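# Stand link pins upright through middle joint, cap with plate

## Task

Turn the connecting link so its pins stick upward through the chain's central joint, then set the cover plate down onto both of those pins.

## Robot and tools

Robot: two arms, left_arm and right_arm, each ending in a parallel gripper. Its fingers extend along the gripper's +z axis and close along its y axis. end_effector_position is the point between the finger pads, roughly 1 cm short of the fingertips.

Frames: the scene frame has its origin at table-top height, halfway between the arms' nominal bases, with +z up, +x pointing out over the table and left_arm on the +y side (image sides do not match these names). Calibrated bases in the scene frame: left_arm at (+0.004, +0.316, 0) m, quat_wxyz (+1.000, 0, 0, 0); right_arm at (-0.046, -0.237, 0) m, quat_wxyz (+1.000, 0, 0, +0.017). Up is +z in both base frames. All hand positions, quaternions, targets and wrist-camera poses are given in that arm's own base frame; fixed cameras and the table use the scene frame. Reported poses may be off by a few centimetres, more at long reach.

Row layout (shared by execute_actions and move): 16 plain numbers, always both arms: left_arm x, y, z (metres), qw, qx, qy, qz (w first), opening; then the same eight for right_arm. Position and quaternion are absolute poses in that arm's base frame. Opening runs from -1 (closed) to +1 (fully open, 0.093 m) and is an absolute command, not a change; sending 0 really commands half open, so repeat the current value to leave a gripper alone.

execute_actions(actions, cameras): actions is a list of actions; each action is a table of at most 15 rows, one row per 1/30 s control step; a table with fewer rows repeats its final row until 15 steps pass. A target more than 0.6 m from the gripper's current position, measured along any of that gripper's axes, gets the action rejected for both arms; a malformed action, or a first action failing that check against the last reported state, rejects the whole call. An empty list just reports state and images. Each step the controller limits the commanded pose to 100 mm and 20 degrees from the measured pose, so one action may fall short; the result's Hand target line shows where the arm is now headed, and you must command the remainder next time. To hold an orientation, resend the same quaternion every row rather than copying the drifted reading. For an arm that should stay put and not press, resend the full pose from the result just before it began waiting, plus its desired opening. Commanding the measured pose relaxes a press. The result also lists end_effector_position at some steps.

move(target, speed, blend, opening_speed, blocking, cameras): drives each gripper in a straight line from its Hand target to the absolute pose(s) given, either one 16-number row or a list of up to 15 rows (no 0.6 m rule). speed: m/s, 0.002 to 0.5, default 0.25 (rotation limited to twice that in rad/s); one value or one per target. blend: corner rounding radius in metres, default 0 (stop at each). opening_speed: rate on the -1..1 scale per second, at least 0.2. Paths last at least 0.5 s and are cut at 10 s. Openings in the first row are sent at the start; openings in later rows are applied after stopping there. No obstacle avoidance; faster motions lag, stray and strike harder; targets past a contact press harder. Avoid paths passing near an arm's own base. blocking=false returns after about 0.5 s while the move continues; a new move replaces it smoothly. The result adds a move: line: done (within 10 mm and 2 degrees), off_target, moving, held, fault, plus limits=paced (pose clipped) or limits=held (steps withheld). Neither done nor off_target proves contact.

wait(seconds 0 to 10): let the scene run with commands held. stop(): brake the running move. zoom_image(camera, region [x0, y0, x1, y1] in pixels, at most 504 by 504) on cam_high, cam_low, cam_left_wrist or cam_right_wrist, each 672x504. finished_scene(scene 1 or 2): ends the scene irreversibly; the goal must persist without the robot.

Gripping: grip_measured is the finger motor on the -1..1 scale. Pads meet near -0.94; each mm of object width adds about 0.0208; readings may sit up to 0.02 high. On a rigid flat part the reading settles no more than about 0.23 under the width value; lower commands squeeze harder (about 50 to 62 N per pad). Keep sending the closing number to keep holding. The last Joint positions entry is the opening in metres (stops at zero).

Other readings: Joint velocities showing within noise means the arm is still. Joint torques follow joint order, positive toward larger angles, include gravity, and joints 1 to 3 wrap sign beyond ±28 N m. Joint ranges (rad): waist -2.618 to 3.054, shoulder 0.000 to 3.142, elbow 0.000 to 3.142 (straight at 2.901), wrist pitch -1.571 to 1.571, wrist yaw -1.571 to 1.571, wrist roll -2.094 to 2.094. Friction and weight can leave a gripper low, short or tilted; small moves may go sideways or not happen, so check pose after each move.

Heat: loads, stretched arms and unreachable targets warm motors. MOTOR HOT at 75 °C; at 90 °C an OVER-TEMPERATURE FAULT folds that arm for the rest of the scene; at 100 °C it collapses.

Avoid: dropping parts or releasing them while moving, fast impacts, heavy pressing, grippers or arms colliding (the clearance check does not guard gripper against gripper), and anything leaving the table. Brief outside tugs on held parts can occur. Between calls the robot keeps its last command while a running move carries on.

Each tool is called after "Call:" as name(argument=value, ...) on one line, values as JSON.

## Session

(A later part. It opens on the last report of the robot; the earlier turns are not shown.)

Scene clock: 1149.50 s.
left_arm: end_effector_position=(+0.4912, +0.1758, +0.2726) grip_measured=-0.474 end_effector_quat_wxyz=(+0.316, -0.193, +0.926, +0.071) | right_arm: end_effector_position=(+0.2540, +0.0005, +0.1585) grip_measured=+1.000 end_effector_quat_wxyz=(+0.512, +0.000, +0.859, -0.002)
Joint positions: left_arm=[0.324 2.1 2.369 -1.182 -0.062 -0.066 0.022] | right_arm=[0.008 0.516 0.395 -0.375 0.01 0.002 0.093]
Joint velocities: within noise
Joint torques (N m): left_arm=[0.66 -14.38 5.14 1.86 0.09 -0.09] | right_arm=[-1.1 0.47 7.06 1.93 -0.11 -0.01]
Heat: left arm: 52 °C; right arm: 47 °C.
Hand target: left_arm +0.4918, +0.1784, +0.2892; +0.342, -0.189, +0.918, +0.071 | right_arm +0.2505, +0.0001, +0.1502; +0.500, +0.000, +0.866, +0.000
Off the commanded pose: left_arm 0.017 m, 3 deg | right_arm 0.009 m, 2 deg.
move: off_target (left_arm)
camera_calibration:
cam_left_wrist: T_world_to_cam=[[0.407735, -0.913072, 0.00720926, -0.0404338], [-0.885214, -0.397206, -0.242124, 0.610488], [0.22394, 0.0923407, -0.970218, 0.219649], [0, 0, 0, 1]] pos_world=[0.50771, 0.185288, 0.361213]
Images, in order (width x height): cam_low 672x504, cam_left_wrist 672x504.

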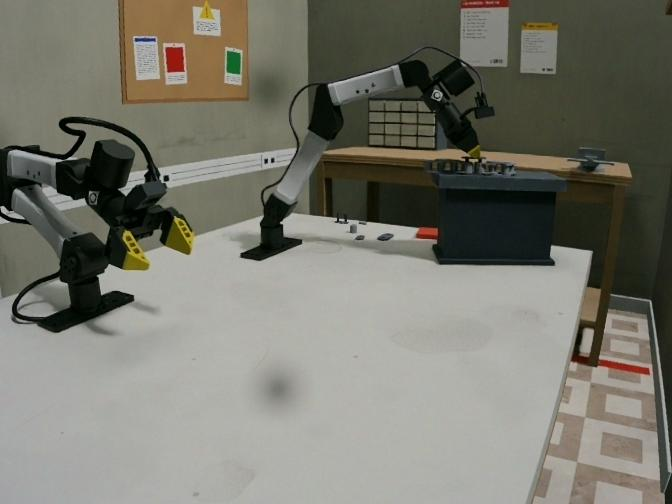

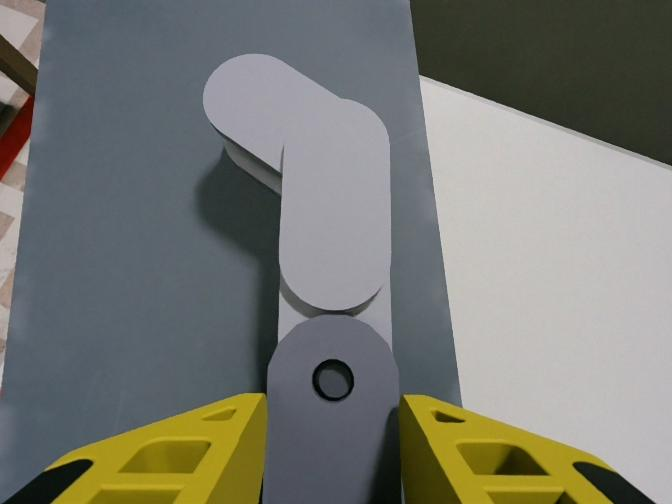

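Call:
move(target=[[0.4905,0.1785,0.283,0.34299,-0.18914,0.91737,0.07072,-0.7,0.2503,0.0001,0.1501,0.5,0,0.866,0,1]], speed=0.03, cameras=["cam_left_wrist","cam_low"])

Call:
zoom_image(camera="cam_left_wrist", region=[280, 330, 380, 430])

Call:
zoom_image(camera="cam_low", region=[400, 100, 540, 200])

Scene clock: 1157.07 s.
left_arm: end_effector_position=(+0.4924, +0.1761, +0.2639) grip_measured=-0.474 end_effector_quat_wxyz=(+0.316, -0.192, +0.927, +0.071) | right_arm: end_effector_position=(+0.2540, +0.0005, +0.1585) grip_measured=+1.000 end_effector_quat_wxyz=(+0.512, +0.000, +0.859, -0.002)
Joint positions: left_arm=[0.324 2.081 2.3 -1.133 -0.061 -0.063 0.022] | right_arm=[0.008 0.516 0.395 -0.375 0.01 0.002 0.093]
Joint velocities: within noise
Joint torques (N m): left_arm=[0.8 -15.47 4.85 1.81 0.09 -0.09] | right_arm=[-0.96 0.49 6.94 1.9 -0.07 -0.05]
Heat: left arm: 53 °C; right arm: 47 °C.
Hand target: left_arm +0.4901, +0.1783, +0.2830; +0.342, -0.189, +0.918, +0.071 | right_arm +0.2505, +0.0001, +0.1502; +0.500, +0.000, +0.866, +0.000
Off the commanded pose: left_arm 0.019 m, 3 deg | right_arm 0.009 m, 2 deg.
move: off_target (left_arm)
camera_calibration:
cam_left_wrist: T_world_to_cam=[[0.405114, -0.914247, 0.00586859, -0.038769], [-0.886667, -0.394442, -0.241323, 0.609603], [0.222944, 0.0925598, -0.970427, 0.211388], [0, 0, 0, 1]] pos_world=[0.509093, 0.185442, 0.352476]
Images, in order (width x height): cam_low 672x504, cam_left_wrist 672x504.

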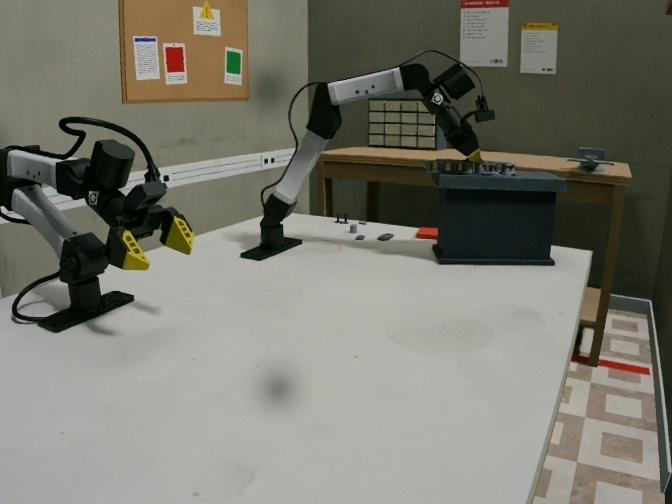

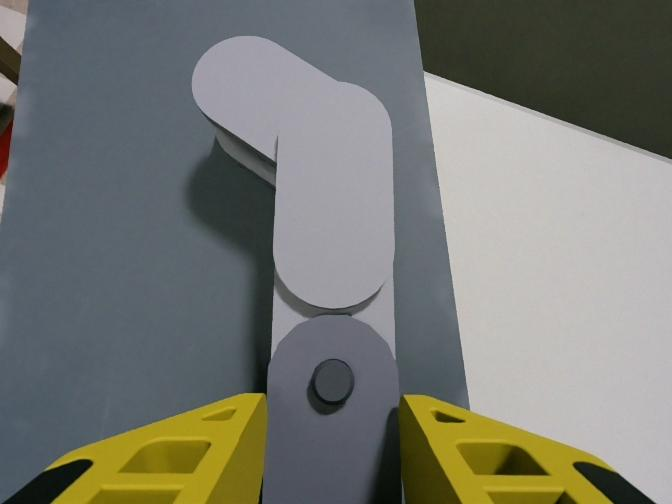

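Scaled by 5.040 from the camera's 672x504 image, which has a finer 960x720 frame.

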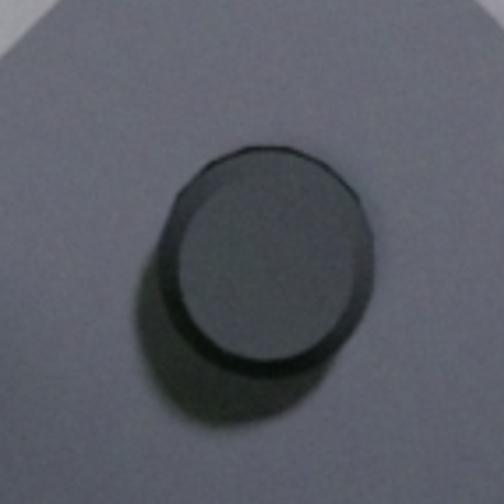

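Scaled by 3.600 from the camera's 672x504 image, which has a finer 960x720 frame.

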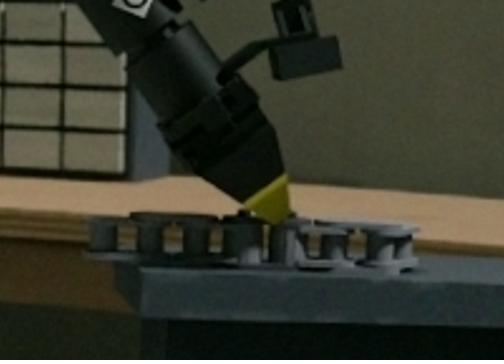

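Call:
move(target=[[0.4905,0.1785,0.283,0.34299,-0.18914,0.91737,0.07072,-0.12,0.2503,0.0001,0.1501,0.5,0,0.866,0,1]], speed=0.03, opening_speed=0.8, cameras=["cam_left_wrist","cam_low"])

Call:
zoom_image(camera="cam_low", region=[400, 100, 540, 200])

Scene clock: 1165.27 s.
left_arm: end_effector_position=(+0.4937, +0.1765, +0.2632) grip_measured=-0.122 end_effector_quat_wxyz=(+0.318, -0.191, +0.926, +0.071) | right_arm: end_effector_position=(+0.2540, +0.0005, +0.1585) grip_measured=+1.000 end_effector_quat_wxyz=(+0.512, +0.000, +0.859, -0.002)
Joint positions: left_arm=[0.324 2.081 2.294 -1.123 -0.061 -0.063 0.039] | right_arm=[0.008 0.516 0.395 -0.375 0.01 0.002 0.093]
Joint velocities: within noise
Joint torques (N m): left_arm=[0.79 -15.51 5.2 1.7 0.1 -0.09] | right_arm=[-1.05 0.55 7.08 1.89 -0.08 -0.03]
Heat: left arm: 58 °C; right arm: 47 °C.
Hand target: left_arm +0.4902, +0.1784, +0.2829; +0.342, -0.189, +0.918, +0.071 | right_arm +0.2505, +0.0001, +0.1502; +0.500, +0.000, +0.866, +0.000
Off the commanded pose: left_arm 0.020 m, 3 deg | right_arm 0.009 m, 2 deg.
move: off_target (left_arm)
camera_calibration:
cam_left_wrist: T_world_to_cam=[[0.405092, -0.914255, 0.00622427, -0.0389736], [-0.885788, -0.394147, -0.245007, 0.61123], [0.226452, 0.0937368, -0.969501, 0.208167], [0, 0, 0, 1]] pos_world=[0.510068, 0.185769, 0.351816]
Images, in order (width x height): cam_low 672x504, cam_left_wrist 672x504.

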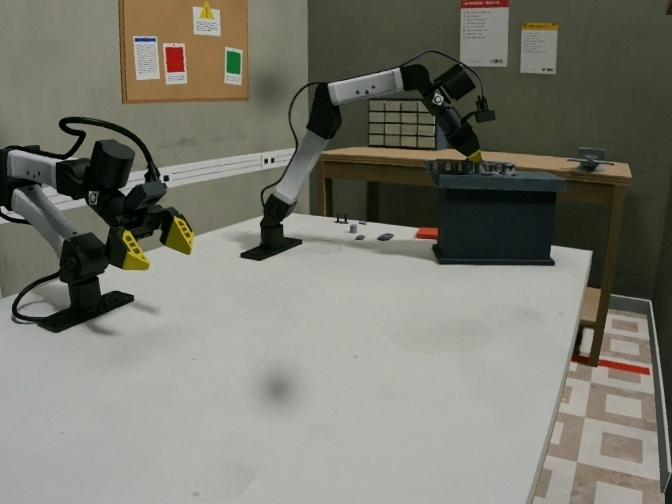

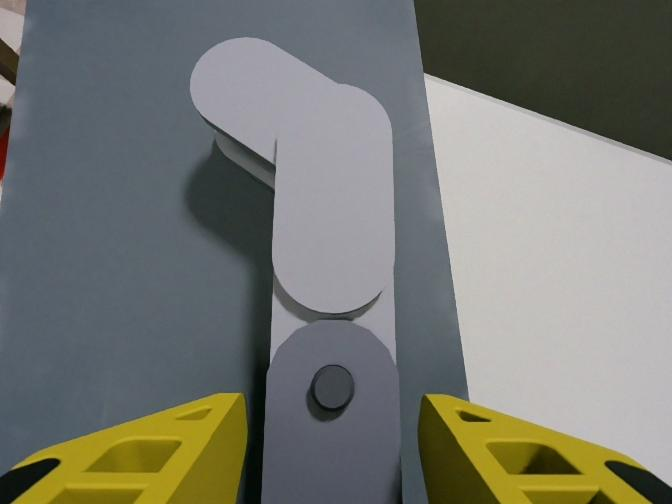

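Scaled by 3.600 from the camera's 672x504 image, which has a finer 960x720 frame.

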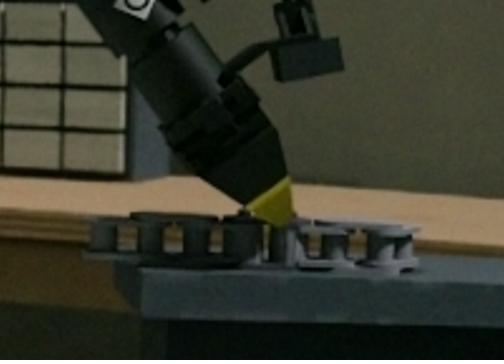

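Call:
move(target=[[0.485,0.178,0.335,0.34299,-0.18914,0.91737,0.07072,-0.12,0.2503,0.0001,0.1501,0.5,0,0.866,0,1],[0.41,0.145,0.33,0.34299,-0.18914,0.91737,0.07072,-0.12,0.2503,0.0001,0.1501,0.5,0,0.866,0,1]], speed=[0.06,0.15], cameras=["cam_left_wrist","cam_low"])

Call:
zoom_image(camera="cam_left_wrist", region=[230, 50, 440, 300])

Call:
zoom_image(camera="cam_low", region=[400, 130, 540, 200])

Scene clock: 1175.63 s.
left_arm: end_effector_position=(+0.4087, +0.1498, +0.3211) grip_measured=-0.122 end_effector_quat_wxyz=(+0.326, -0.192, +0.923, +0.073) | right_arm: end_effector_position=(+0.2540, +0.0005, +0.1585) grip_measured=+1.000 end_effector_quat_wxyz=(+0.512, +0.000, +0.859, -0.002)
Joint positions: left_arm=[0.328 1.767 2.102 -1.227 -0.061 -0.061 0.039] | right_arm=[0.008 0.516 0.395 -0.375 0.01 0.002 0.093]
Joint velocities: within noise
Joint torques (N m): left_arm=[-1.17 -10.5 4.92 1.74 0 -0.25] | right_arm=[-0.95 0.42 7.08 1.88 -0.13 -0.03]
Heat: left arm: 62 °C; right arm: 47 °C.
Hand target: left_arm +0.4098, +0.1450, +0.3301; +0.343, -0.189, +0.917, +0.071 | right_arm +0.2505, +0.0001, +0.1502; +0.500, +0.000, +0.866, +0.000
Off the commanded pose: left_arm 0.010 m, 2 deg | right_arm 0.009 m, 2 deg.
move: done
camera_calibration:
cam_left_wrist: T_world_to_cam=[[0.407107, -0.913356, 0.00669432, -0.0304865], [-0.880688, -0.394468, -0.262267, 0.543113], [0.242184, 0.100875, -0.964972, 0.277135], [0, 0, 0, 1]] pos_world=[0.423607, 0.15844, 0.410072]
Images, in order (width x height): cam_low 672x504, cam_left_wrist 672x504.

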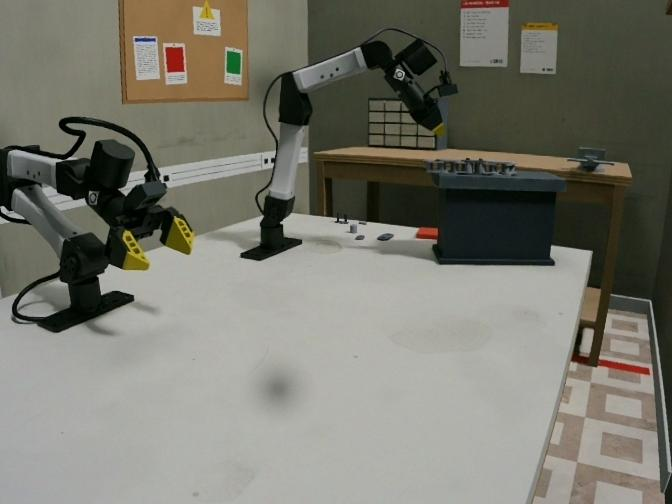

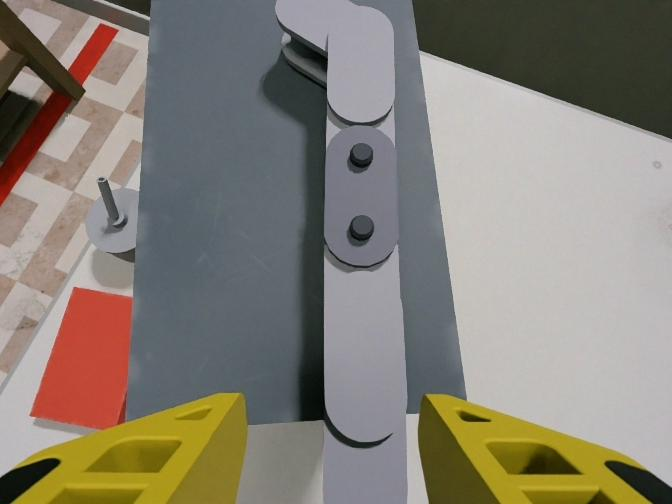

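Scaled by 2.016 from the camera's 672x504 image, which has a finer 960x720 frame.

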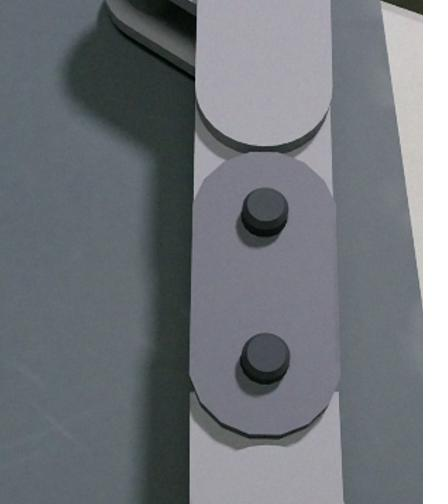

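Scaled by 3.600 from the camera's 672x504 image, which has a finer 960x720 frame.

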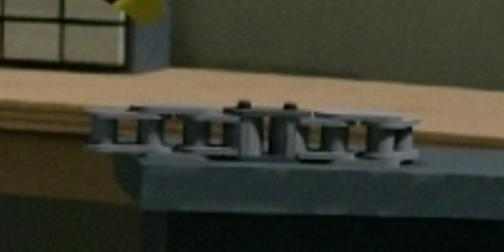

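Call:
zoom_image(camera="cam_low", region=[440, 145, 500, 180])

Call:
zoom_image(camera="cam_left_wrist", region=[310, 110, 410, 280])

Scaled by 8.400 from the camera's 672x504 image, which has a finer 960x720 frame.

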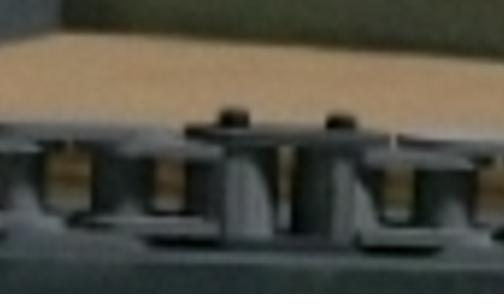

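Scaled by 2.965 from the camera's 672x504 image, which has a finer 960x720 frame.

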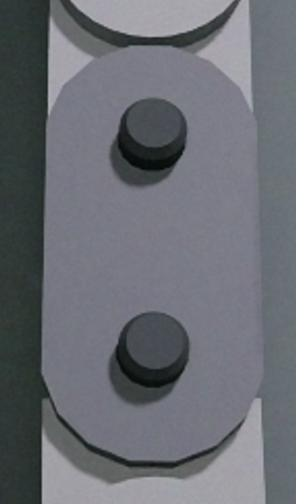

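Call:
finished_scene(scene=2)

The scene is finished: the task was done.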